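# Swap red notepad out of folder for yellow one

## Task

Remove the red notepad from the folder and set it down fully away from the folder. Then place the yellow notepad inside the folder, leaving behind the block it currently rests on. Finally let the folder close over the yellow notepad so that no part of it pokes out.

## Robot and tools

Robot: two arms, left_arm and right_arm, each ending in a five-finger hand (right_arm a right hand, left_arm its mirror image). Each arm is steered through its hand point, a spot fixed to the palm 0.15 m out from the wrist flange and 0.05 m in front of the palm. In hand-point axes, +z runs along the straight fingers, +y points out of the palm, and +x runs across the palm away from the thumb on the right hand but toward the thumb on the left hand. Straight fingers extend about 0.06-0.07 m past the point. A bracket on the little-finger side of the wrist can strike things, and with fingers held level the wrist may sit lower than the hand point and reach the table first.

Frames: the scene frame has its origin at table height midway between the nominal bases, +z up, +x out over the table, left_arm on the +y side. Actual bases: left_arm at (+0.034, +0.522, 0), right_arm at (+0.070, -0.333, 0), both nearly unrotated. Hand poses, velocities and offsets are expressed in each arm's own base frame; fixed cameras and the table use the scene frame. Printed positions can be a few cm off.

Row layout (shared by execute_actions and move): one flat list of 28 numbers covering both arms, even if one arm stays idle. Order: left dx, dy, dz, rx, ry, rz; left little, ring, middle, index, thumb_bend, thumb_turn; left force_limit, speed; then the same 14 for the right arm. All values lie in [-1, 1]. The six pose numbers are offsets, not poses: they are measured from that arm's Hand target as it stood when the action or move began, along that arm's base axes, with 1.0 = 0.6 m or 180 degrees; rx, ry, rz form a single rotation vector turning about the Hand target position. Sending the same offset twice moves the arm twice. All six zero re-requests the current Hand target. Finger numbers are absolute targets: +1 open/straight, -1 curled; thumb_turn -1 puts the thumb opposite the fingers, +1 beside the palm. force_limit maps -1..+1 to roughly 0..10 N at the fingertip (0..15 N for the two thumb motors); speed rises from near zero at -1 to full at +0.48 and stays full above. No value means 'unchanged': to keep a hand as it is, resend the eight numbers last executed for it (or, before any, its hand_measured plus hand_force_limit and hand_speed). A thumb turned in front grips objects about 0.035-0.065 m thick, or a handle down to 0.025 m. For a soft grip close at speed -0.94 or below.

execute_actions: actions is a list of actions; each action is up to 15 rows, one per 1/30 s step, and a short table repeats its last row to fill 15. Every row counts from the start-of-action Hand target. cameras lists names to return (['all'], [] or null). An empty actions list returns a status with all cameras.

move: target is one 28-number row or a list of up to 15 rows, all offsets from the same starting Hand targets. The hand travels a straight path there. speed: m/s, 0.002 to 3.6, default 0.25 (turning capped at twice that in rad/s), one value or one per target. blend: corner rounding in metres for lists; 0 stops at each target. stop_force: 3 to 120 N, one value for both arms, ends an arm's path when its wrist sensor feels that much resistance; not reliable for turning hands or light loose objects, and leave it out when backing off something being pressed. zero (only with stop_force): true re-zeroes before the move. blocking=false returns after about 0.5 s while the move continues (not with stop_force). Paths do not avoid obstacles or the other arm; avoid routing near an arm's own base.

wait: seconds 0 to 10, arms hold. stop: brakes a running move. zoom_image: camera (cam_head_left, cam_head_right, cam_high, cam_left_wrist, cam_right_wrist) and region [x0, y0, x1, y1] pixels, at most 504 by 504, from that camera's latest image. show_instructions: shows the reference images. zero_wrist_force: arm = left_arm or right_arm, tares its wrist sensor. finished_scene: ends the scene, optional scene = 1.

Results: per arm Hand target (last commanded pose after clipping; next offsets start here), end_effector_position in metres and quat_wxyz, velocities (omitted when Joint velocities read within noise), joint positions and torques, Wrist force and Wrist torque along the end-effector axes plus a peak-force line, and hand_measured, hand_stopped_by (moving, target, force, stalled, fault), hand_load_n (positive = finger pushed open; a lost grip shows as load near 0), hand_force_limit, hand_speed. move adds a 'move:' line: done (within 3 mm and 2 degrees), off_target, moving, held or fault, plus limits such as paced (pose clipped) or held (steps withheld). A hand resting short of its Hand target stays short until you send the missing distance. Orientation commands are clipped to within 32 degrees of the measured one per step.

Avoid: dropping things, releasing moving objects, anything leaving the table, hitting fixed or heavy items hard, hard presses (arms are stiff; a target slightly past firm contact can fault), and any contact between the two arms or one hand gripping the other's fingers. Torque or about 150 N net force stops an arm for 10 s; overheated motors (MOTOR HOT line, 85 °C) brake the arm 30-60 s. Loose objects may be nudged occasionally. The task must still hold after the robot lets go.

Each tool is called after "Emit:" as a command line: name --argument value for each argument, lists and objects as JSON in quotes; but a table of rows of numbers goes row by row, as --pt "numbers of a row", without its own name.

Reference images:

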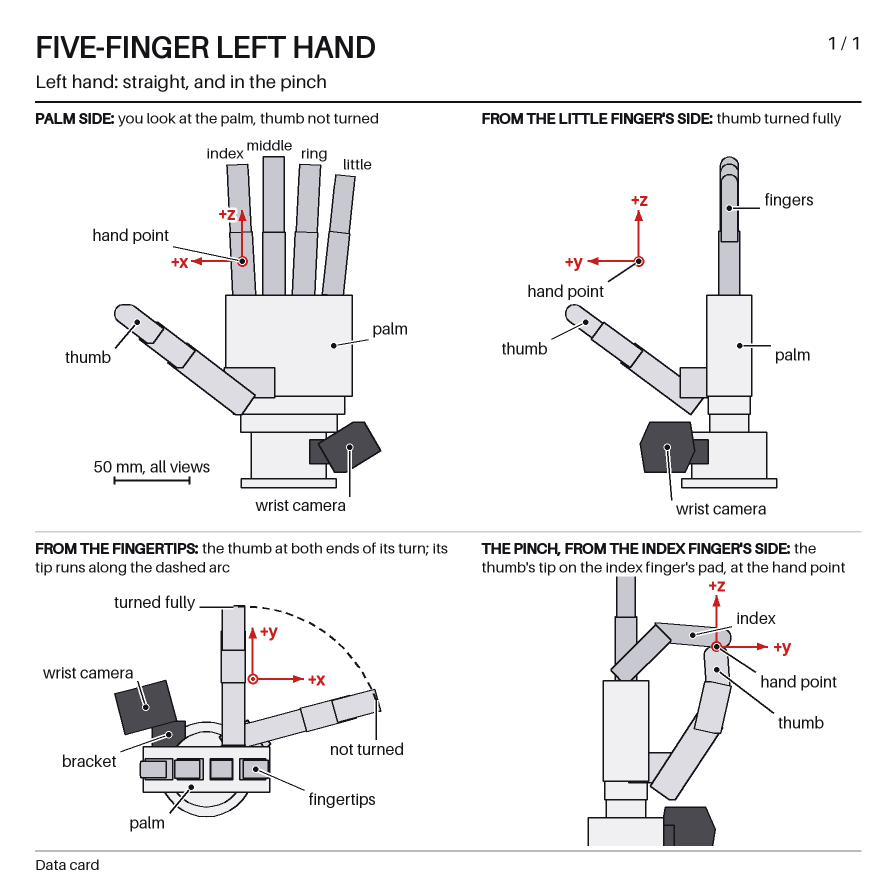

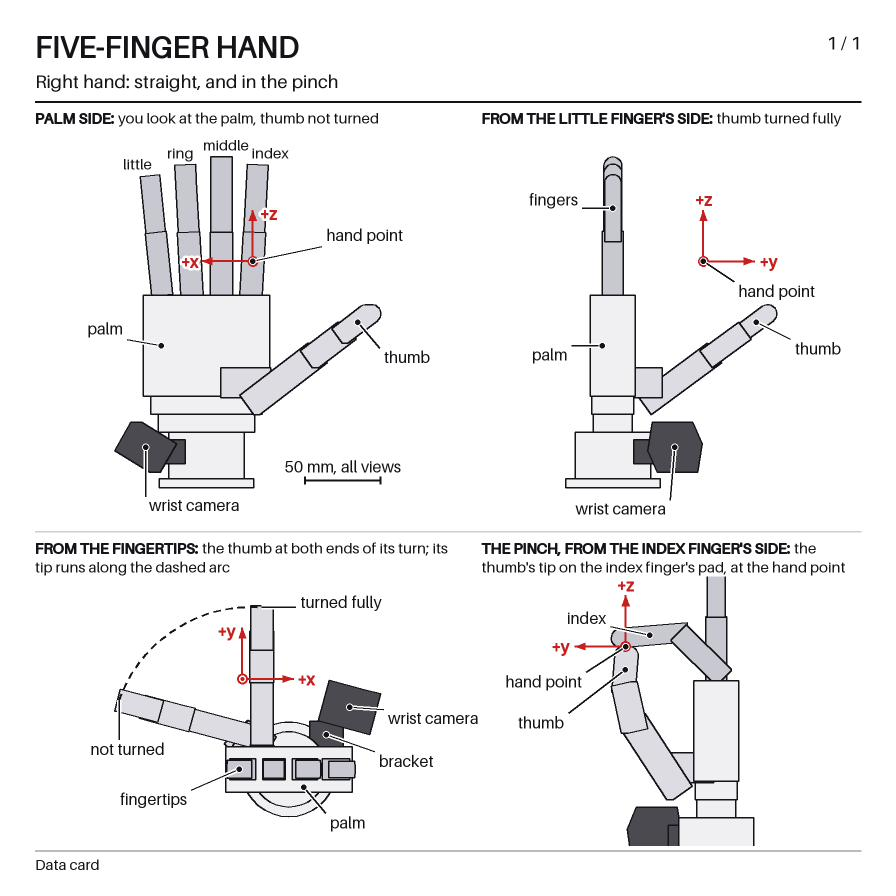

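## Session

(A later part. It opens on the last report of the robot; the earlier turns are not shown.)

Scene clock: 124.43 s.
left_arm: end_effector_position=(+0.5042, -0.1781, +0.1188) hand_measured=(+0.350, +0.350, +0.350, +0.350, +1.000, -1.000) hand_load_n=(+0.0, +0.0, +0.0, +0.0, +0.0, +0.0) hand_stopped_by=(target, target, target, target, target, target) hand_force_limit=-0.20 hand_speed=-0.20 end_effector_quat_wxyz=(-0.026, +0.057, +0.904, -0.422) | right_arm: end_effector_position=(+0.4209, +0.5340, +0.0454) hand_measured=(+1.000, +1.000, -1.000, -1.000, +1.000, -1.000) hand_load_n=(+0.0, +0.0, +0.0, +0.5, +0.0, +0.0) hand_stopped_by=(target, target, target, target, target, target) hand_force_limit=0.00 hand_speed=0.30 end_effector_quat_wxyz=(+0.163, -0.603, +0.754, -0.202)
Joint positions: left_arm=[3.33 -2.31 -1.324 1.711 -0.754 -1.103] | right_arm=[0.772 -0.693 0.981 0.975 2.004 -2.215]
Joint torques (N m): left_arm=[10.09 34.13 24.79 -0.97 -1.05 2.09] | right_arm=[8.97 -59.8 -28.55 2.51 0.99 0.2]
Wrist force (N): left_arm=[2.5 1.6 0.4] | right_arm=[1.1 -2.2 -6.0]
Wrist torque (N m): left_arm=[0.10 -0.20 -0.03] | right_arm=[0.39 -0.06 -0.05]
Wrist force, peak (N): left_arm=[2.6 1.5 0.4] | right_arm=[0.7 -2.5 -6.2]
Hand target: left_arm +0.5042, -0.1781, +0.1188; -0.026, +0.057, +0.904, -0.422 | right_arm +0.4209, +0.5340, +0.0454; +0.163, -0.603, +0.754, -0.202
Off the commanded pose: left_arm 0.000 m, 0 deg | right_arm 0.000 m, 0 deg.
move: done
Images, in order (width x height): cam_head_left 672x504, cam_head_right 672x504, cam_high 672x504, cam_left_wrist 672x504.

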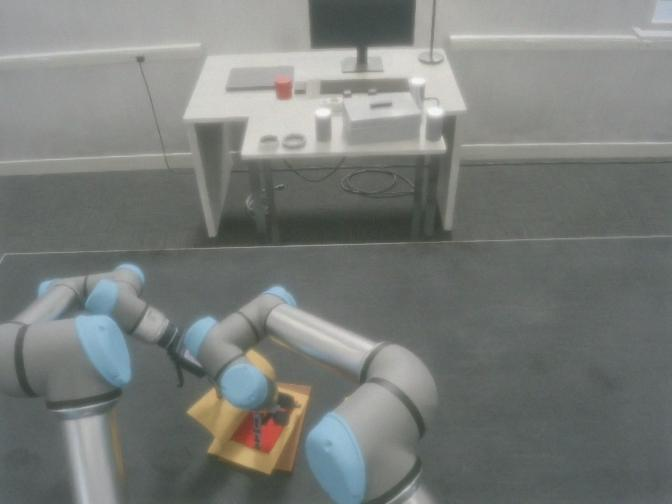

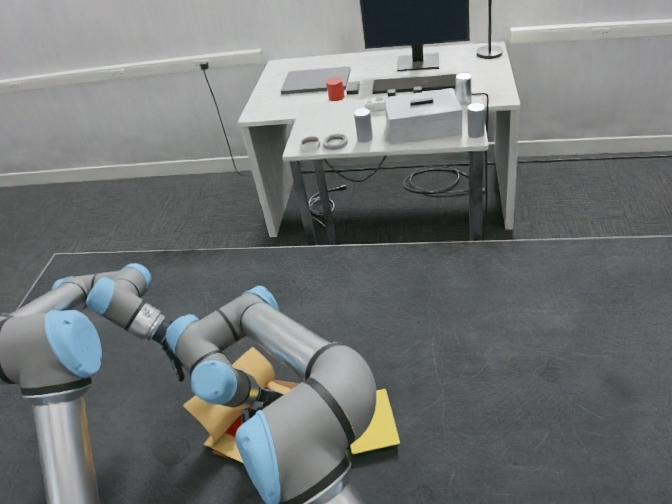

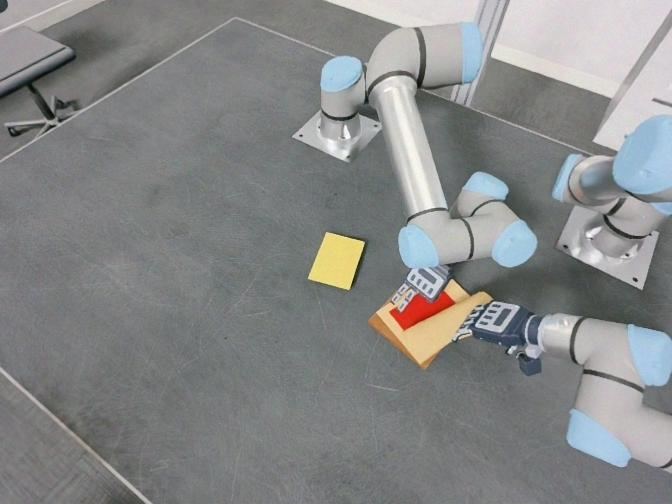

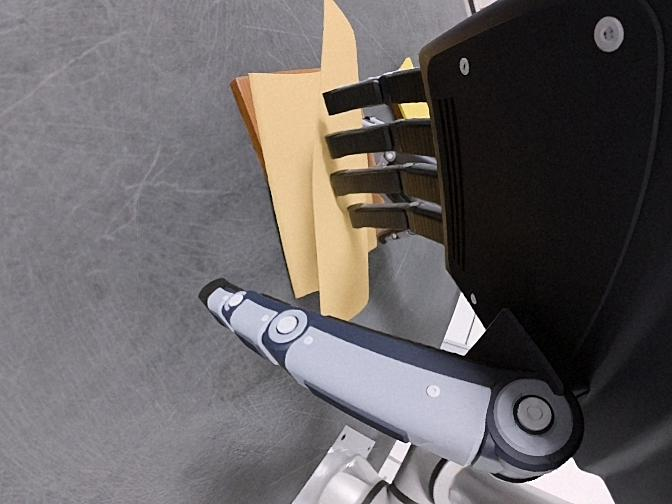

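Emit:
move --target '[0.0254,0.0453,-0.058,0,0,0,0.35,0.35,0.35,0.35,1,-1,-0.2,-0.2,0,0,0,0,0,0,1,1,-1,-1,1,-1,0,0.3]' --speed 0.05 --stop_force 10 --cameras '["cam_head_left","cam_high","cam_left_wrist","cam_head_right"]'

Emit:
zoom_image --camera "cam_high" --region '[350, 260, 500, 390]'

Emit:
zoom_image --camera "cam_head_left" --region '[170, 340, 330, 480]'

Scene clock: 126.57 s.
left_arm: end_effector_position=(+0.5195, -0.1509, +0.0840) hand_measured=(+0.350, +0.350, +0.350, +0.350, +1.000, -1.000) hand_load_n=(+0.0, +0.0, +0.0, +0.0, +0.0, +0.0) hand_stopped_by=(target, target, target, target, target, target) hand_force_limit=-0.20 hand_speed=-0.20 end_effector_quat_wxyz=(-0.026, +0.057, +0.904, -0.422) | right_arm: end_effector_position=(+0.4209, +0.5340, +0.0454) hand_measured=(+1.000, +1.000, -1.000, -1.000, +1.000, -1.000) hand_load_n=(+0.0, +0.5, +0.0, +0.0, +0.0, +0.0) hand_stopped_by=(target, target, target, target, target, target) hand_force_limit=0.00 hand_speed=0.30 end_effector_quat_wxyz=(+0.163, -0.603, +0.754, -0.202)
Joint positions: left_arm=[3.373 -2.384 -1.297 1.717 -0.77 -1.045] | right_arm=[0.772 -0.693 0.981 0.975 2.004 -2.215]
Joint torques (N m): left_arm=[10.22 35.16 23.56 -3.6 -1.13 2.19] | right_arm=[8.81 -59.61 -28.23 2.22 0.89 1.04]
Wrist force (N): left_arm=[2.5 1.4 0.5] | right_arm=[0.6 -2.8 -5.8]
Wrist torque (N m): left_arm=[0.07 -0.21 -0.02] | right_arm=[0.30 0.01 -0.10]
Wrist force, peak (N): left_arm=[2.6 1.6 0.5] | right_arm=[0.9 -2.6 -6.1]
Hand target: left_arm +0.5195, -0.1509, +0.0840; -0.026, +0.057, +0.904, -0.422 | right_arm +0.4209, +0.5340, +0.0454; +0.163, -0.603, +0.754, -0.202
Off the commanded pose: left_arm 0.000 m, 0 deg | right_arm 0.000 m, 0 deg.
move: done
Images, in order (width x height): cam_head_left 672x504, cam_head_right 672x504, cam_high 672x504, cam_left_wrist 672x504.

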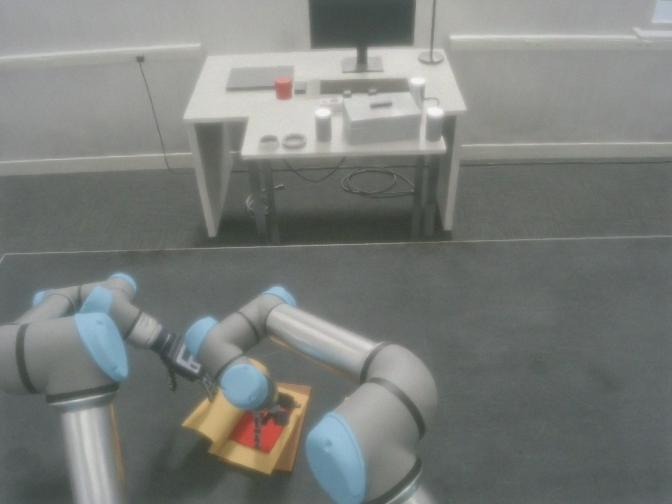

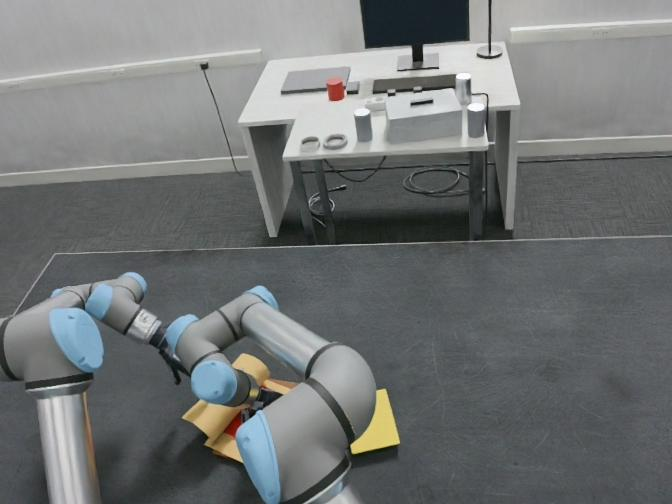

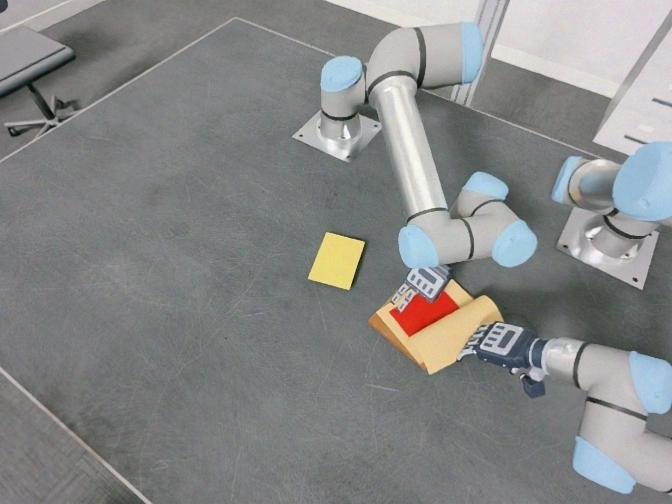

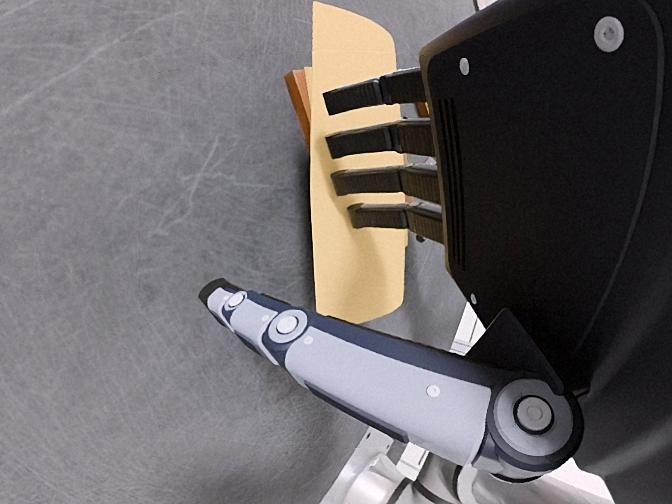

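Scaled by 3.360 from the camera's 672x504 image, which has a finer 960x720 frame.

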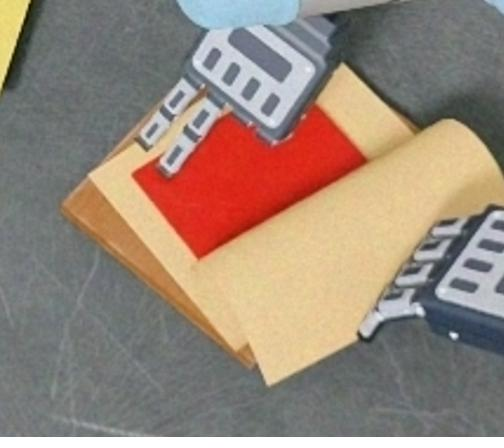

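Scaled by 3.150 from the camera's 672x504 image, which has a finer 960x720 frame.

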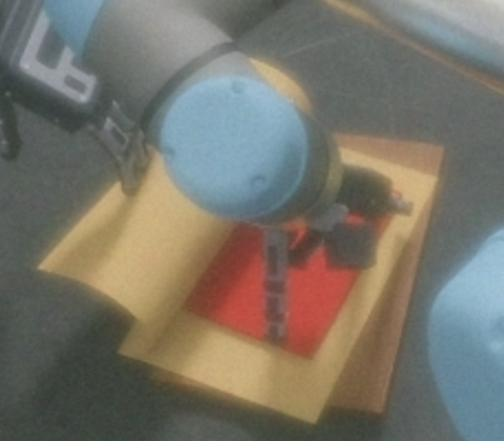

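Emit:
move --target '[0.0018,0.0046,-0.05,0,0,0,0.35,0.35,0.35,0.35,1,-1,-0.2,-0.2,0,0,0,0,0,0,1,1,-1,-1,1,-1,0,0.3]' --speed 0.04 --stop_force 8 --cameras '["cam_head_left","cam_high","cam_left_wrist"]'

Emit:
zoom_image --camera "cam_high" --region '[350, 260, 500, 390]'

Emit:
zoom_image --camera "cam_head_left" --region '[170, 340, 330, 480]'

Scene clock: 128.70 s.
left_arm: end_effector_position=(+0.5205, -0.1481, +0.0540) hand_measured=(+0.350, +0.350, +0.350, +0.350, +1.000, -1.000) hand_load_n=(+0.0, +0.0, +0.0, +0.0, +0.0, +0.0) hand_stopped_by=(target, target, target, target, target, target) hand_force_limit=-0.20 hand_speed=-0.20 end_effector_quat_wxyz=(-0.026, +0.057, +0.904, -0.422) | right_arm: end_effector_position=(+0.4209, +0.5340, +0.0454) hand_measured=(+1.000, +1.000, -1.000, -1.000, +1.000, -1.000) hand_load_n=(+0.0, +0.5, +0.0, +0.0, +0.0, +0.0) hand_stopped_by=(target, target, target, target, target, target) hand_force_limit=0.00 hand_speed=0.30 end_effector_quat_wxyz=(+0.163, -0.603, +0.754, -0.202)
Joint positions: left_arm=[3.377 -2.426 -1.308 1.765 -0.771 -1.039] | right_arm=[0.772 -0.693 0.981 0.975 2.004 -2.215]
Joint torques (N m): left_arm=[9.99 35.18 5.53 -1.07 -1.11 2.1] | right_arm=[8.75 -58.79 -27.7 1.99 1.1 1.69]
Wrist force (N): left_arm=[2.6 1.5 0.7] | right_arm=[0.6 -2.5 -5.1]
Wrist torque (N m): left_arm=[0.07 -0.23 -0.02] | right_arm=[0.34 -0.02 -0.09]
Wrist force, peak (N): left_arm=[2.8 1.6 0.6] | right_arm=[0.8 -2.5 -6.1]
Hand target: left_arm +0.5205, -0.1481, +0.0540; -0.026, +0.057, +0.904, -0.422 | right_arm +0.4209, +0.5340, +0.0454; +0.163, -0.603, +0.754, -0.202
Off the commanded pose: left_arm 0.000 m, 0 deg | right_arm 0.000 m, 0 deg.
move: done
Images, in order (width x height): cam_head_left 672x504, cam_high 672x504, cam_left_wrist 672x504.

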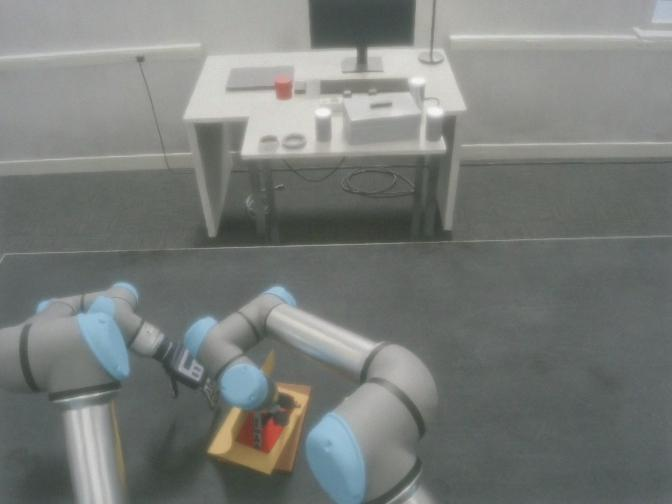

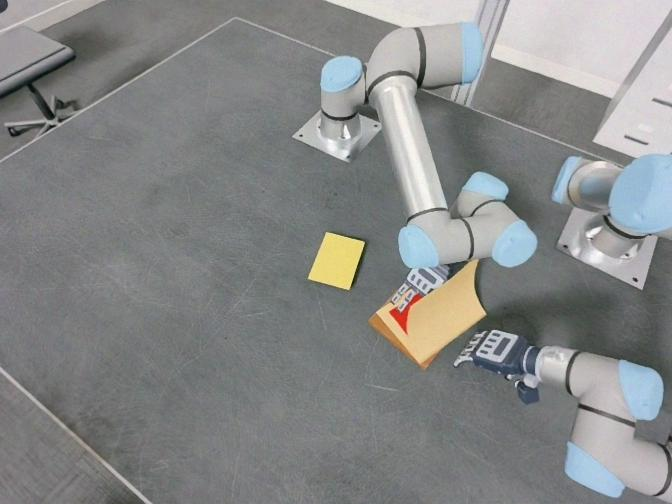

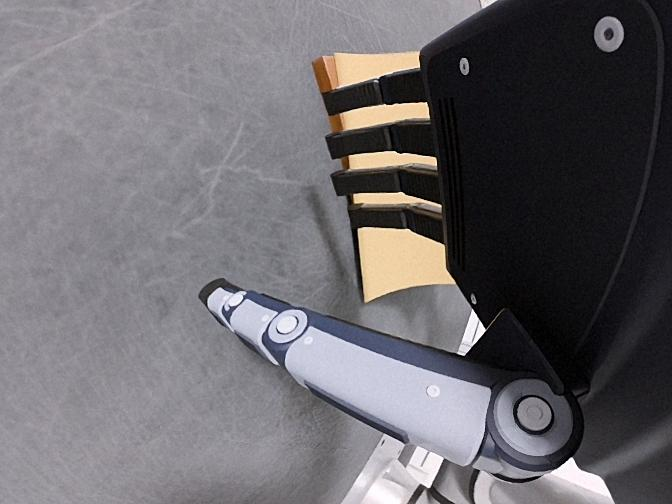

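Scaled by 3.360 from the camera's 672x504 image, which has a finer 960x720 frame.

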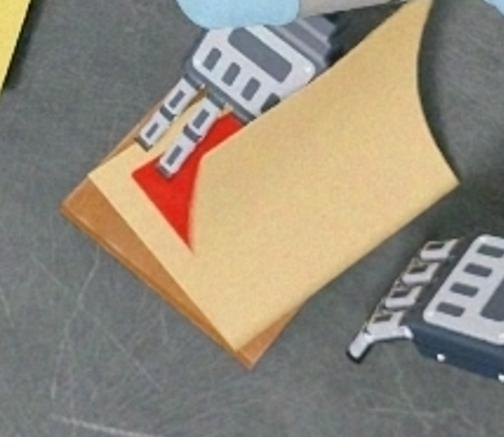

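Scaled by 3.150 from the camera's 672x504 image, which has a finer 960x720 frame.

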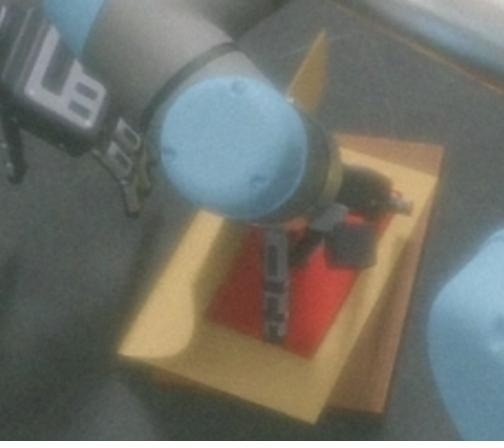

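Emit:
move --pt "0.0300 0.0300 0.1 -0.0458 0.0116 -0.0386 -0.12 -0.12 -0.12 -0.12 1 -1 -0.2 0 0 0 0 0 0 0 1 1 -1 -1 1 -1 0 0.3" --pt "0.0658 0.007 0.1767 -0.0917 0.0232 -0.0772 -0.12 -0.12 -0.12 -0.12 1 -1 -0.2 0 0 0 0 0 0 0 1 1 -1 -1 1 -1 0 0.3" --pt "0.2557 -0.1028 0.1767 -0.0917 0.0232 -0.0772 -0.12 -0.12 -0.12 -0.12 1 -1 -0.2 0 0 0 0 0 0 0 1 1 -1 -1 1 -1 0 0.3" --speed 0.12 --blend 0.02 --cameras '["cam_head_left","cam_high","cam_left_wrist","cam_head_right"]'

Emit:
zoom_image --camera "cam_high" --region '[350, 240, 530, 390]'

Emit:
zoom_image --camera "cam_head_left" --region '[170, 320, 330, 480]'

Scene clock: 135.47 s.
left_arm: end_effector_position=(+0.6722, -0.2096, +0.1599) hand_measured=(-0.120, -0.120, -0.120, -0.120, +1.000, -1.000) hand_load_n=(+0.0, +0.0, +0.0, +0.0, +0.0, +0.0) hand_stopped_by=(target, target, target, target, target, target) hand_force_limit=-0.20 hand_speed=0.00 end_effector_quat_wxyz=(-0.070, +0.143, +0.810, -0.565) | right_arm: end_effector_position=(+0.4209, +0.5340, +0.0454) hand_measured=(+1.000, +1.000, -1.000, -1.000, +1.000, -1.000) hand_load_n=(+0.0, +0.5, +0.0, +0.0, +0.0, +0.0) hand_stopped_by=(target, target, target, target, target, target) hand_force_limit=0.00 hand_speed=0.30 end_effector_quat_wxyz=(+0.163, -0.603, +0.754, -0.202)
Joint positions: left_arm=[3.298 -3.042 -0.035 0.643 -0.572 -0.571] | right_arm=[0.772 -0.693 0.981 0.975 2.004 -2.215]
Joint torques (N m): left_arm=[10.12 50.32 27.49 -3.77 3.25 2.06] | right_arm=[9.51 -56.1 -27.48 1.26 1.23 1.52]
Wrist force (N): left_arm=[2.8 1.9 -0.3] | right_arm=[0.6 -2.9 -5.5]
Wrist torque (N m): left_arm=[0.16 -0.30 -0.04] | right_arm=[0.31 -0.02 -0.10]
Wrist force, peak (N): left_arm=[2.8 2.1 -0.6] | right_arm=[0.9 -3.0 -5.6]
Hand target: left_arm +0.6740, -0.2098, +0.1601; -0.101, +0.153, +0.820, -0.543 | right_arm +0.4209, +0.5340, +0.0454; +0.163, -0.603, +0.754, -0.202
Off the commanded pose: left_arm 0.002 m, 5 deg | right_arm 0.000 m, 0 deg.
elbow stopped short (left arm): the move would have taken joint 3 (elbow) straighter than the controller allows.
move: off_target (left_arm)
Images, in order (width x height): cam_head_left 672x504, cam_head_right 672x504, cam_high 672x504, cam_left_wrist 672x504.

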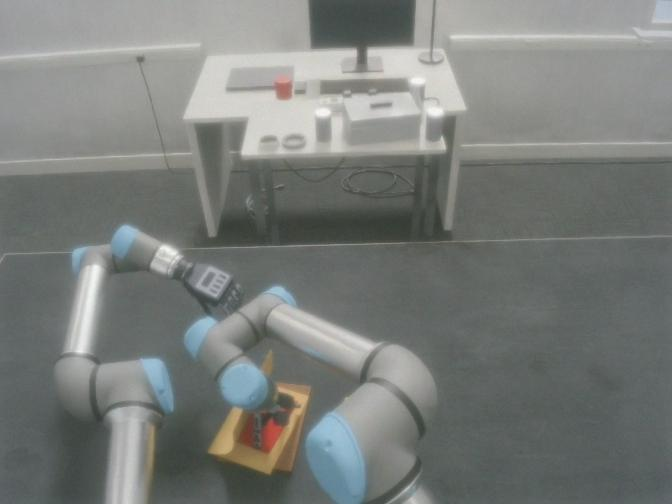

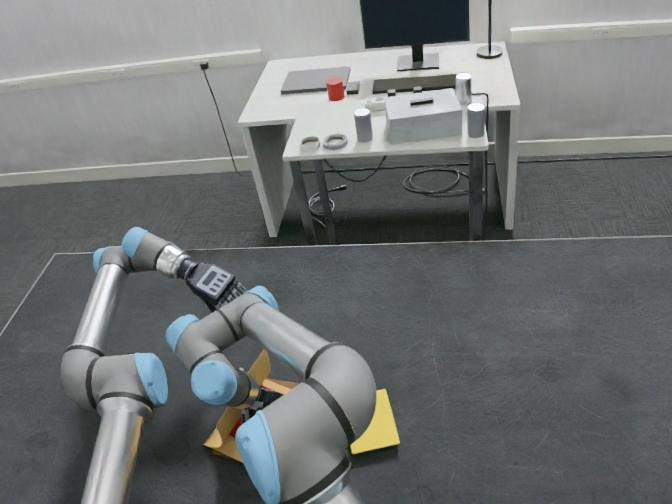

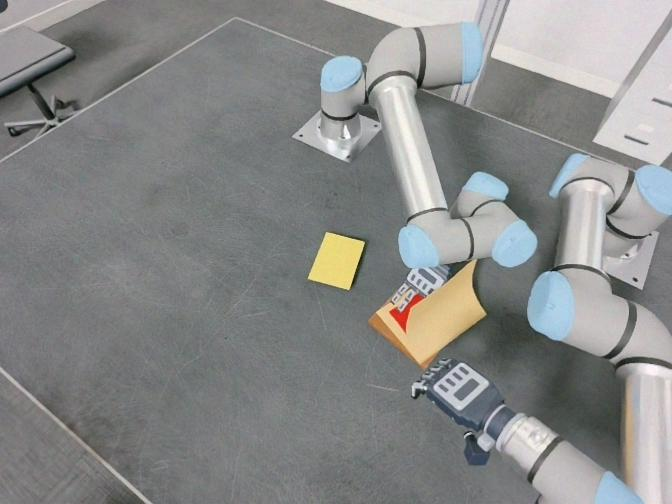

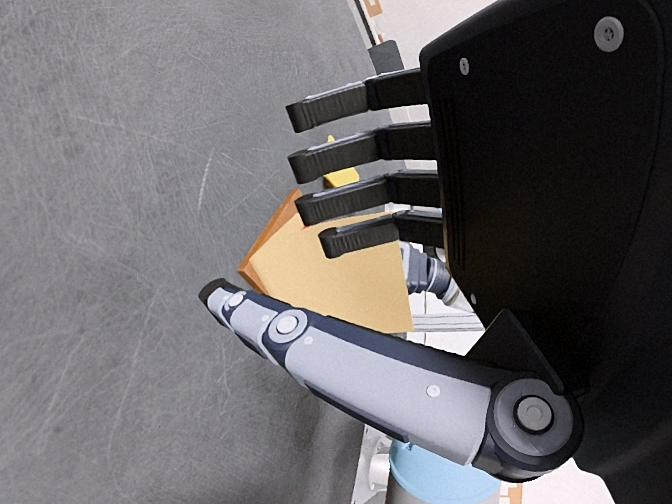

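Scaled by 2.800 from the camera's 672x504 image, which has a finer 960x720 frame.

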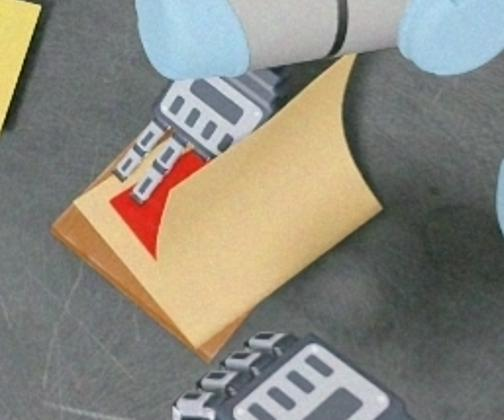

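Scaled by 3.150 from the camera's 672x504 image, which has a finer 960x720 frame.

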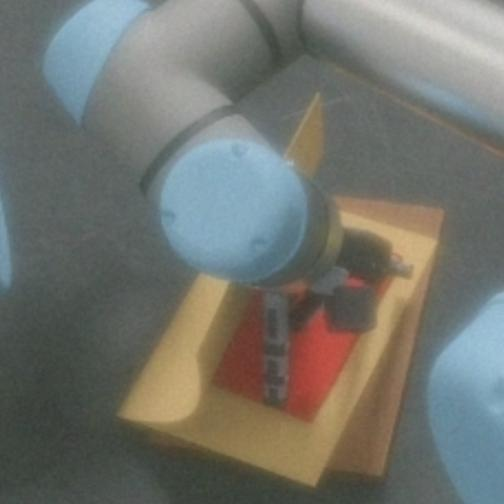

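Emit:
move --target '[-0.0928,-0.238,-0.0302,0,0,0,-0.12,-0.12,-0.12,-0.12,1,-1,-0.2,0,0,0,0,0,0,0,1,1,-1,-1,1,-1,0,0.3]' --speed 0.12 --cameras '["all"]'

Emit:
zoom_image --camera "cam_high" --region '[350, 240, 530, 390]'

Emit:
zoom_image --camera "cam_head_left" --region '[170, 320, 330, 480]'

Emit:
zoom_image --camera "cam_left_wrist" --region '[180, 60, 480, 360]'

Scene clock: 137.67 s.
left_arm: end_effector_position=(+0.6183, -0.3526, +0.1420) hand_measured=(-0.120, -0.120, -0.120, -0.120, +1.000, -1.000) hand_load_n=(+0.0, +0.0, +0.0, +0.0, +0.0, +0.0) hand_stopped_by=(target, target, target, target, target, target) hand_force_limit=-0.20 hand_speed=0.00 end_effector_quat_wxyz=(-0.101, +0.153, +0.820, -0.543) | right_arm: end_effector_position=(+0.4209, +0.5340, +0.0454) hand_measured=(+1.000, +1.000, -1.000, -1.000, +1.000, -1.000) hand_load_n=(+0.0, +0.0, +0.0, +0.0, +0.0, +0.0) hand_stopped_by=(target, target, target, target, target, target) hand_force_limit=0.00 hand_speed=0.30 end_effector_quat_wxyz=(+0.163, -0.603, +0.754, -0.202)
Joint positions: left_arm=[3.09 -2.954 -0.201 0.951 -0.506 -0.87] | right_arm=[0.772 -0.693 0.981 0.975 2.004 -2.215]
Joint torques (N m): left_arm=[-11.51 49.58 26.07 -3.88 2.56 -2.24] | right_arm=[8.51 -55.45 -26.63 0.93 1.28 1.66]
Wrist force (N): left_arm=[2.6 1.8 -0.4] | right_arm=[0.7 -2.5 -5.5]
Wrist torque (N m): left_arm=[0.14 -0.26 0.08] | right_arm=[0.36 -0.04 -0.08]
Wrist force, peak (N): left_arm=[2.8 2.4 -1.3] | right_arm=[0.7 -2.9 -5.8]
Hand target: left_arm +0.6183, -0.3526, +0.1419; -0.101, +0.153, +0.820, -0.543 | right_arm +0.4209, +0.5340, +0.0454; +0.163, -0.603, +0.754, -0.202
Off the commanded pose: left_arm 0.000 m, 0 deg | right_arm 0.000 m, 0 deg.
move: done

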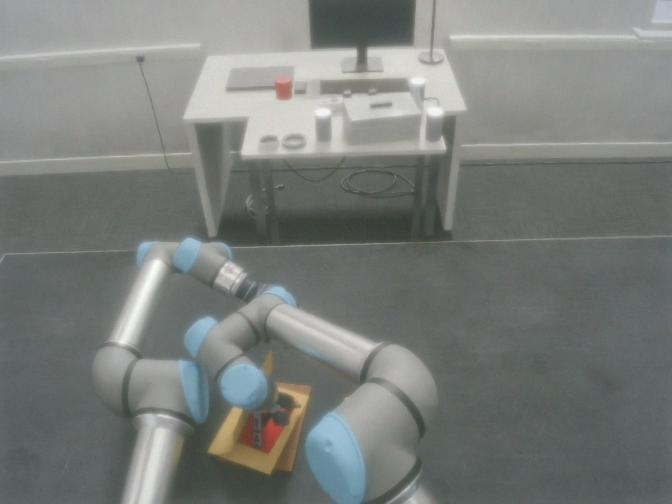

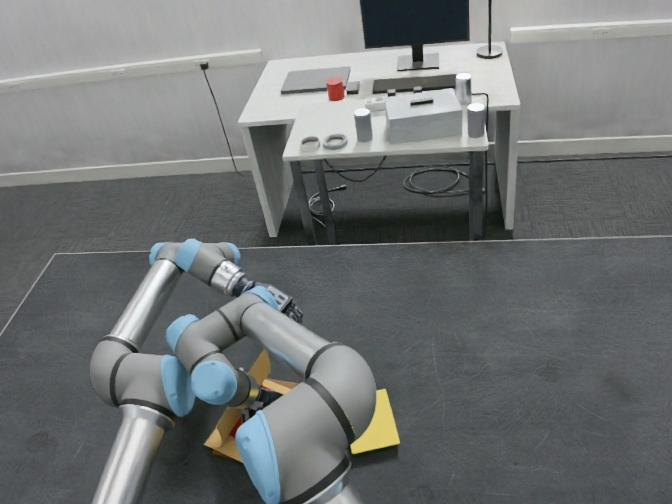

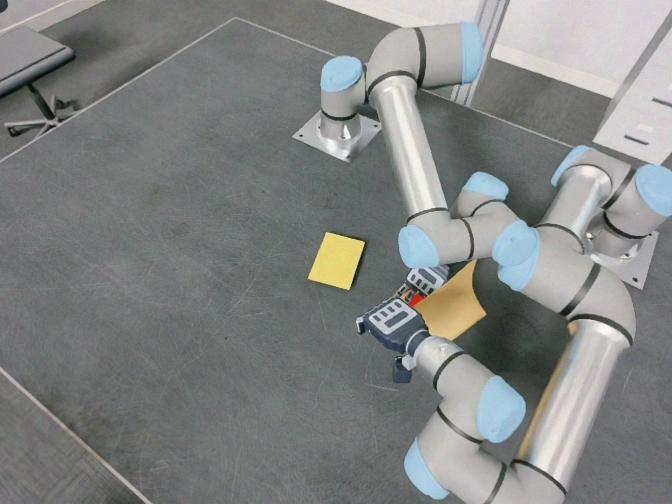

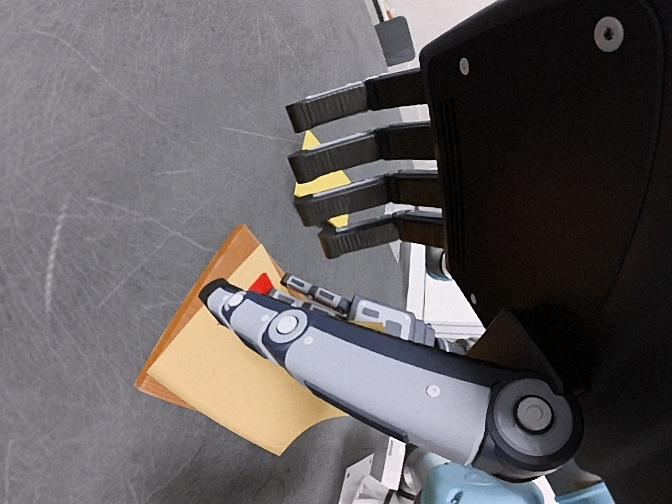

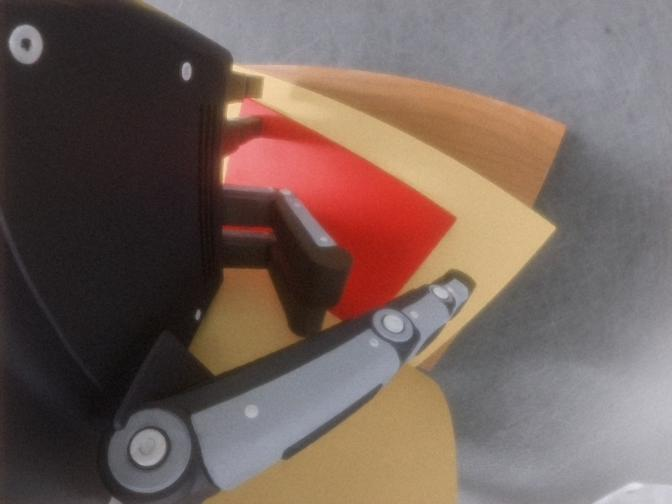

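Scaled by 2.800 from the camera's 672x504 image, which has a finer 960x720 frame.

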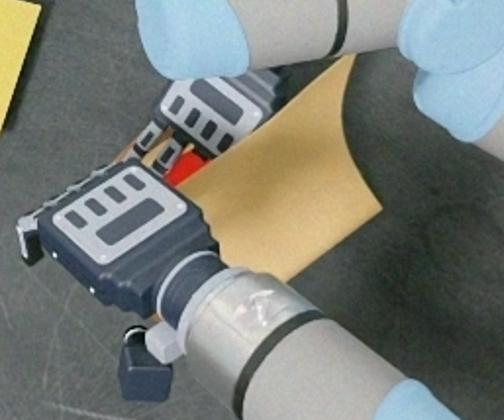

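Scaled by 3.150 from the camera's 672x504 image, which has a finer 960x720 frame.

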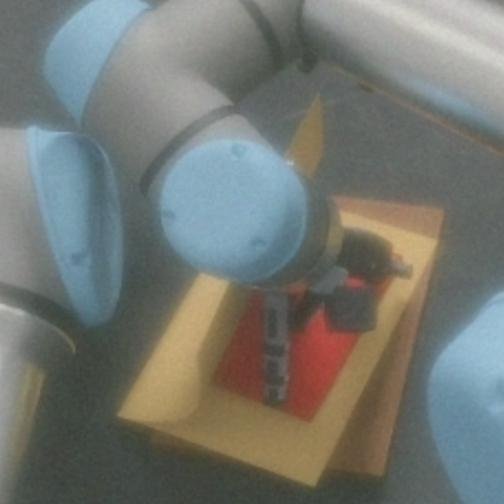

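Scaled by 1.680 from the camera's 672x504 image, which has a finer 960x720 frame.

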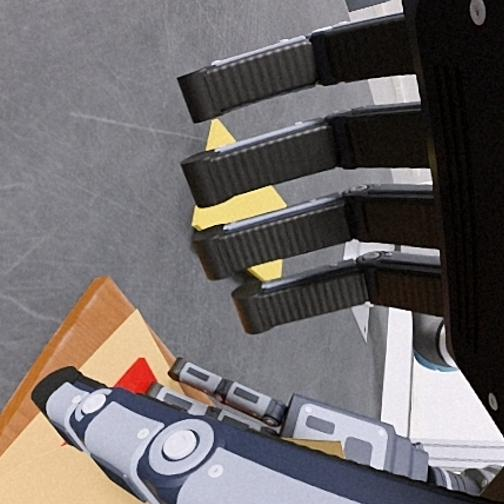

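Emit:
move --target '[-0.0778,0.0303,0,0,0,0,-0.12,-0.12,-0.12,-0.12,1,-1,-0.2,0,0,0,0,0,0,0,1,1,-1,-1,1,-1,0,0.3]' --speed 0.06 --stop_force 4 --cameras '["cam_high","cam_left_wrist","cam_right_wrist","cam_head_left"]'

Emit:
zoom_image --camera "cam_left_wrist" --region '[180, 60, 480, 360]'

Emit:
zoom_image --camera "cam_high" --region '[350, 240, 530, 390]'

Scene clock: 139.00 s.
left_arm: end_effector_position=(+0.6182, -0.3526, +0.1420) hand_measured=(-0.120, -0.120, -0.120, -0.120, +1.000, -1.000) hand_load_n=(+0.0, +0.0, +0.0, +0.0, +0.0, +0.0) hand_stopped_by=(target, target, target, target, target, target) hand_force_limit=-0.20 hand_speed=0.00 end_effector_quat_wxyz=(-0.101, +0.153, +0.820, -0.543) | right_arm: end_effector_position=(+0.4209, +0.5340, +0.0454) hand_measured=(+1.000, +1.000, -1.000, -1.000, +1.000, -1.000) hand_load_n=(+0.0, +0.0, +0.0, +0.0, +0.0, +0.0) hand_stopped_by=(target, target, target, target, target, target) hand_force_limit=0.00 hand_speed=0.30 end_effector_quat_wxyz=(+0.163, -0.603, +0.754, -0.202)
Joint positions: left_arm=[3.09 -2.953 -0.203 0.952 -0.506 -0.871] | right_arm=[0.772 -0.693 0.981 0.975 2.004 -2.215]
Joint torques (N m): left_arm=[2.4 50.01 27.26 -3.76 2.4 -2.31] | right_arm=[9.25 -54.55 -27.88 0.81 1.32 1.65]
Wrist force (N): left_arm=[2.5 1.8 -0.6] | right_arm=[0.5 -2.6 -5.4]
Wrist torque (N m): left_arm=[0.15 -0.26 0.08] | right_arm=[0.34 0.00 -0.10]
Wrist force, peak (N): left_arm=[2.2 3.5 -0.2] | right_arm=[0.6 -2.5 -5.9]
Hand target: left_arm +0.6182, -0.3526, +0.1420; -0.101, +0.153, +0.820, -0.543 (not the last commanded pose) | right_arm +0.4209, +0.5340, +0.0454; +0.163, -0.603, +0.754, -0.202
Off the commanded pose: left_arm 0.050 m, 0 deg | right_arm 0.000 m, 0 deg.
move: held (left_arm; a check stopped the path); limits=held
pose unreachable (left arm): on one or more control steps of this call, first in action 0 (counted from 0), this arm could not follow its commanded pose, so it was not sent that pose on those steps. It may still have moved: this result reports where it is.
cause: moving toward the commanded pose would bring a part of the arm too close to another arm (a part of this arm just beyond joint 2 (shoulder lift) and a part of the right arm just beyond its joint 4 (wrist 1), along the way the arms are being sent, or toward where that arm still pushes).
Images, in order (width x height): cam_head_left 672x504, cam_high 672x504, cam_left_wrist 672x504, cam_right_wrist 672x504.

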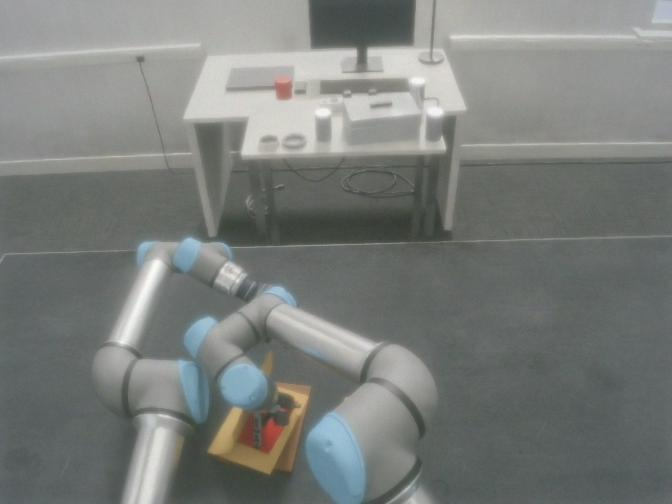

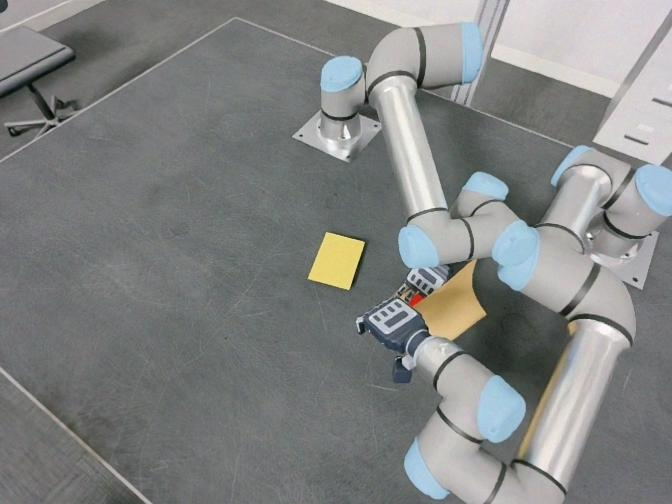

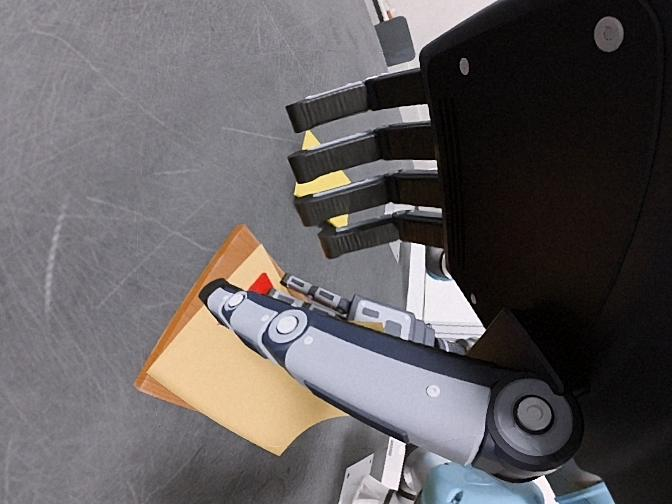

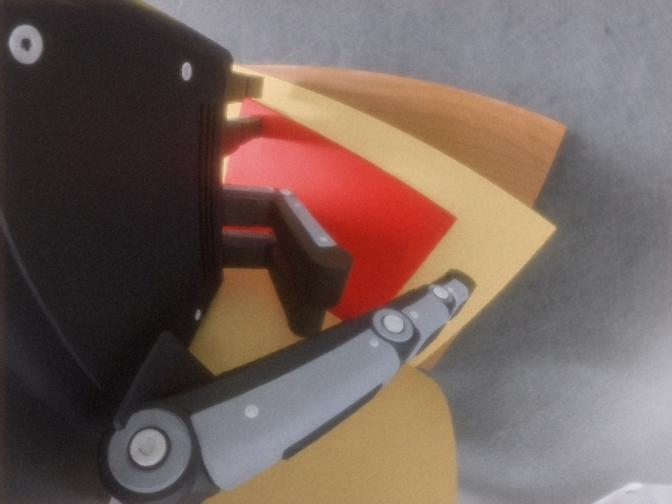

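Scaled by 1.680 from the camera's 672x504 image, which has a finer 960x720 frame.

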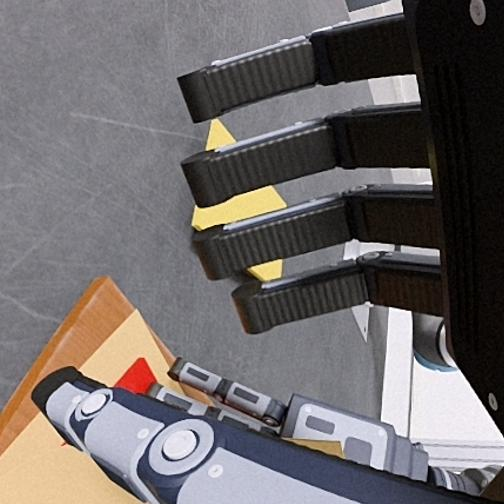

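Scaled by 2.800 from the camera's 672x504 image, which has a finer 960x720 frame.

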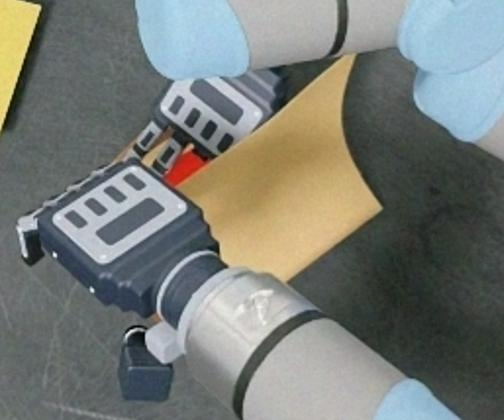

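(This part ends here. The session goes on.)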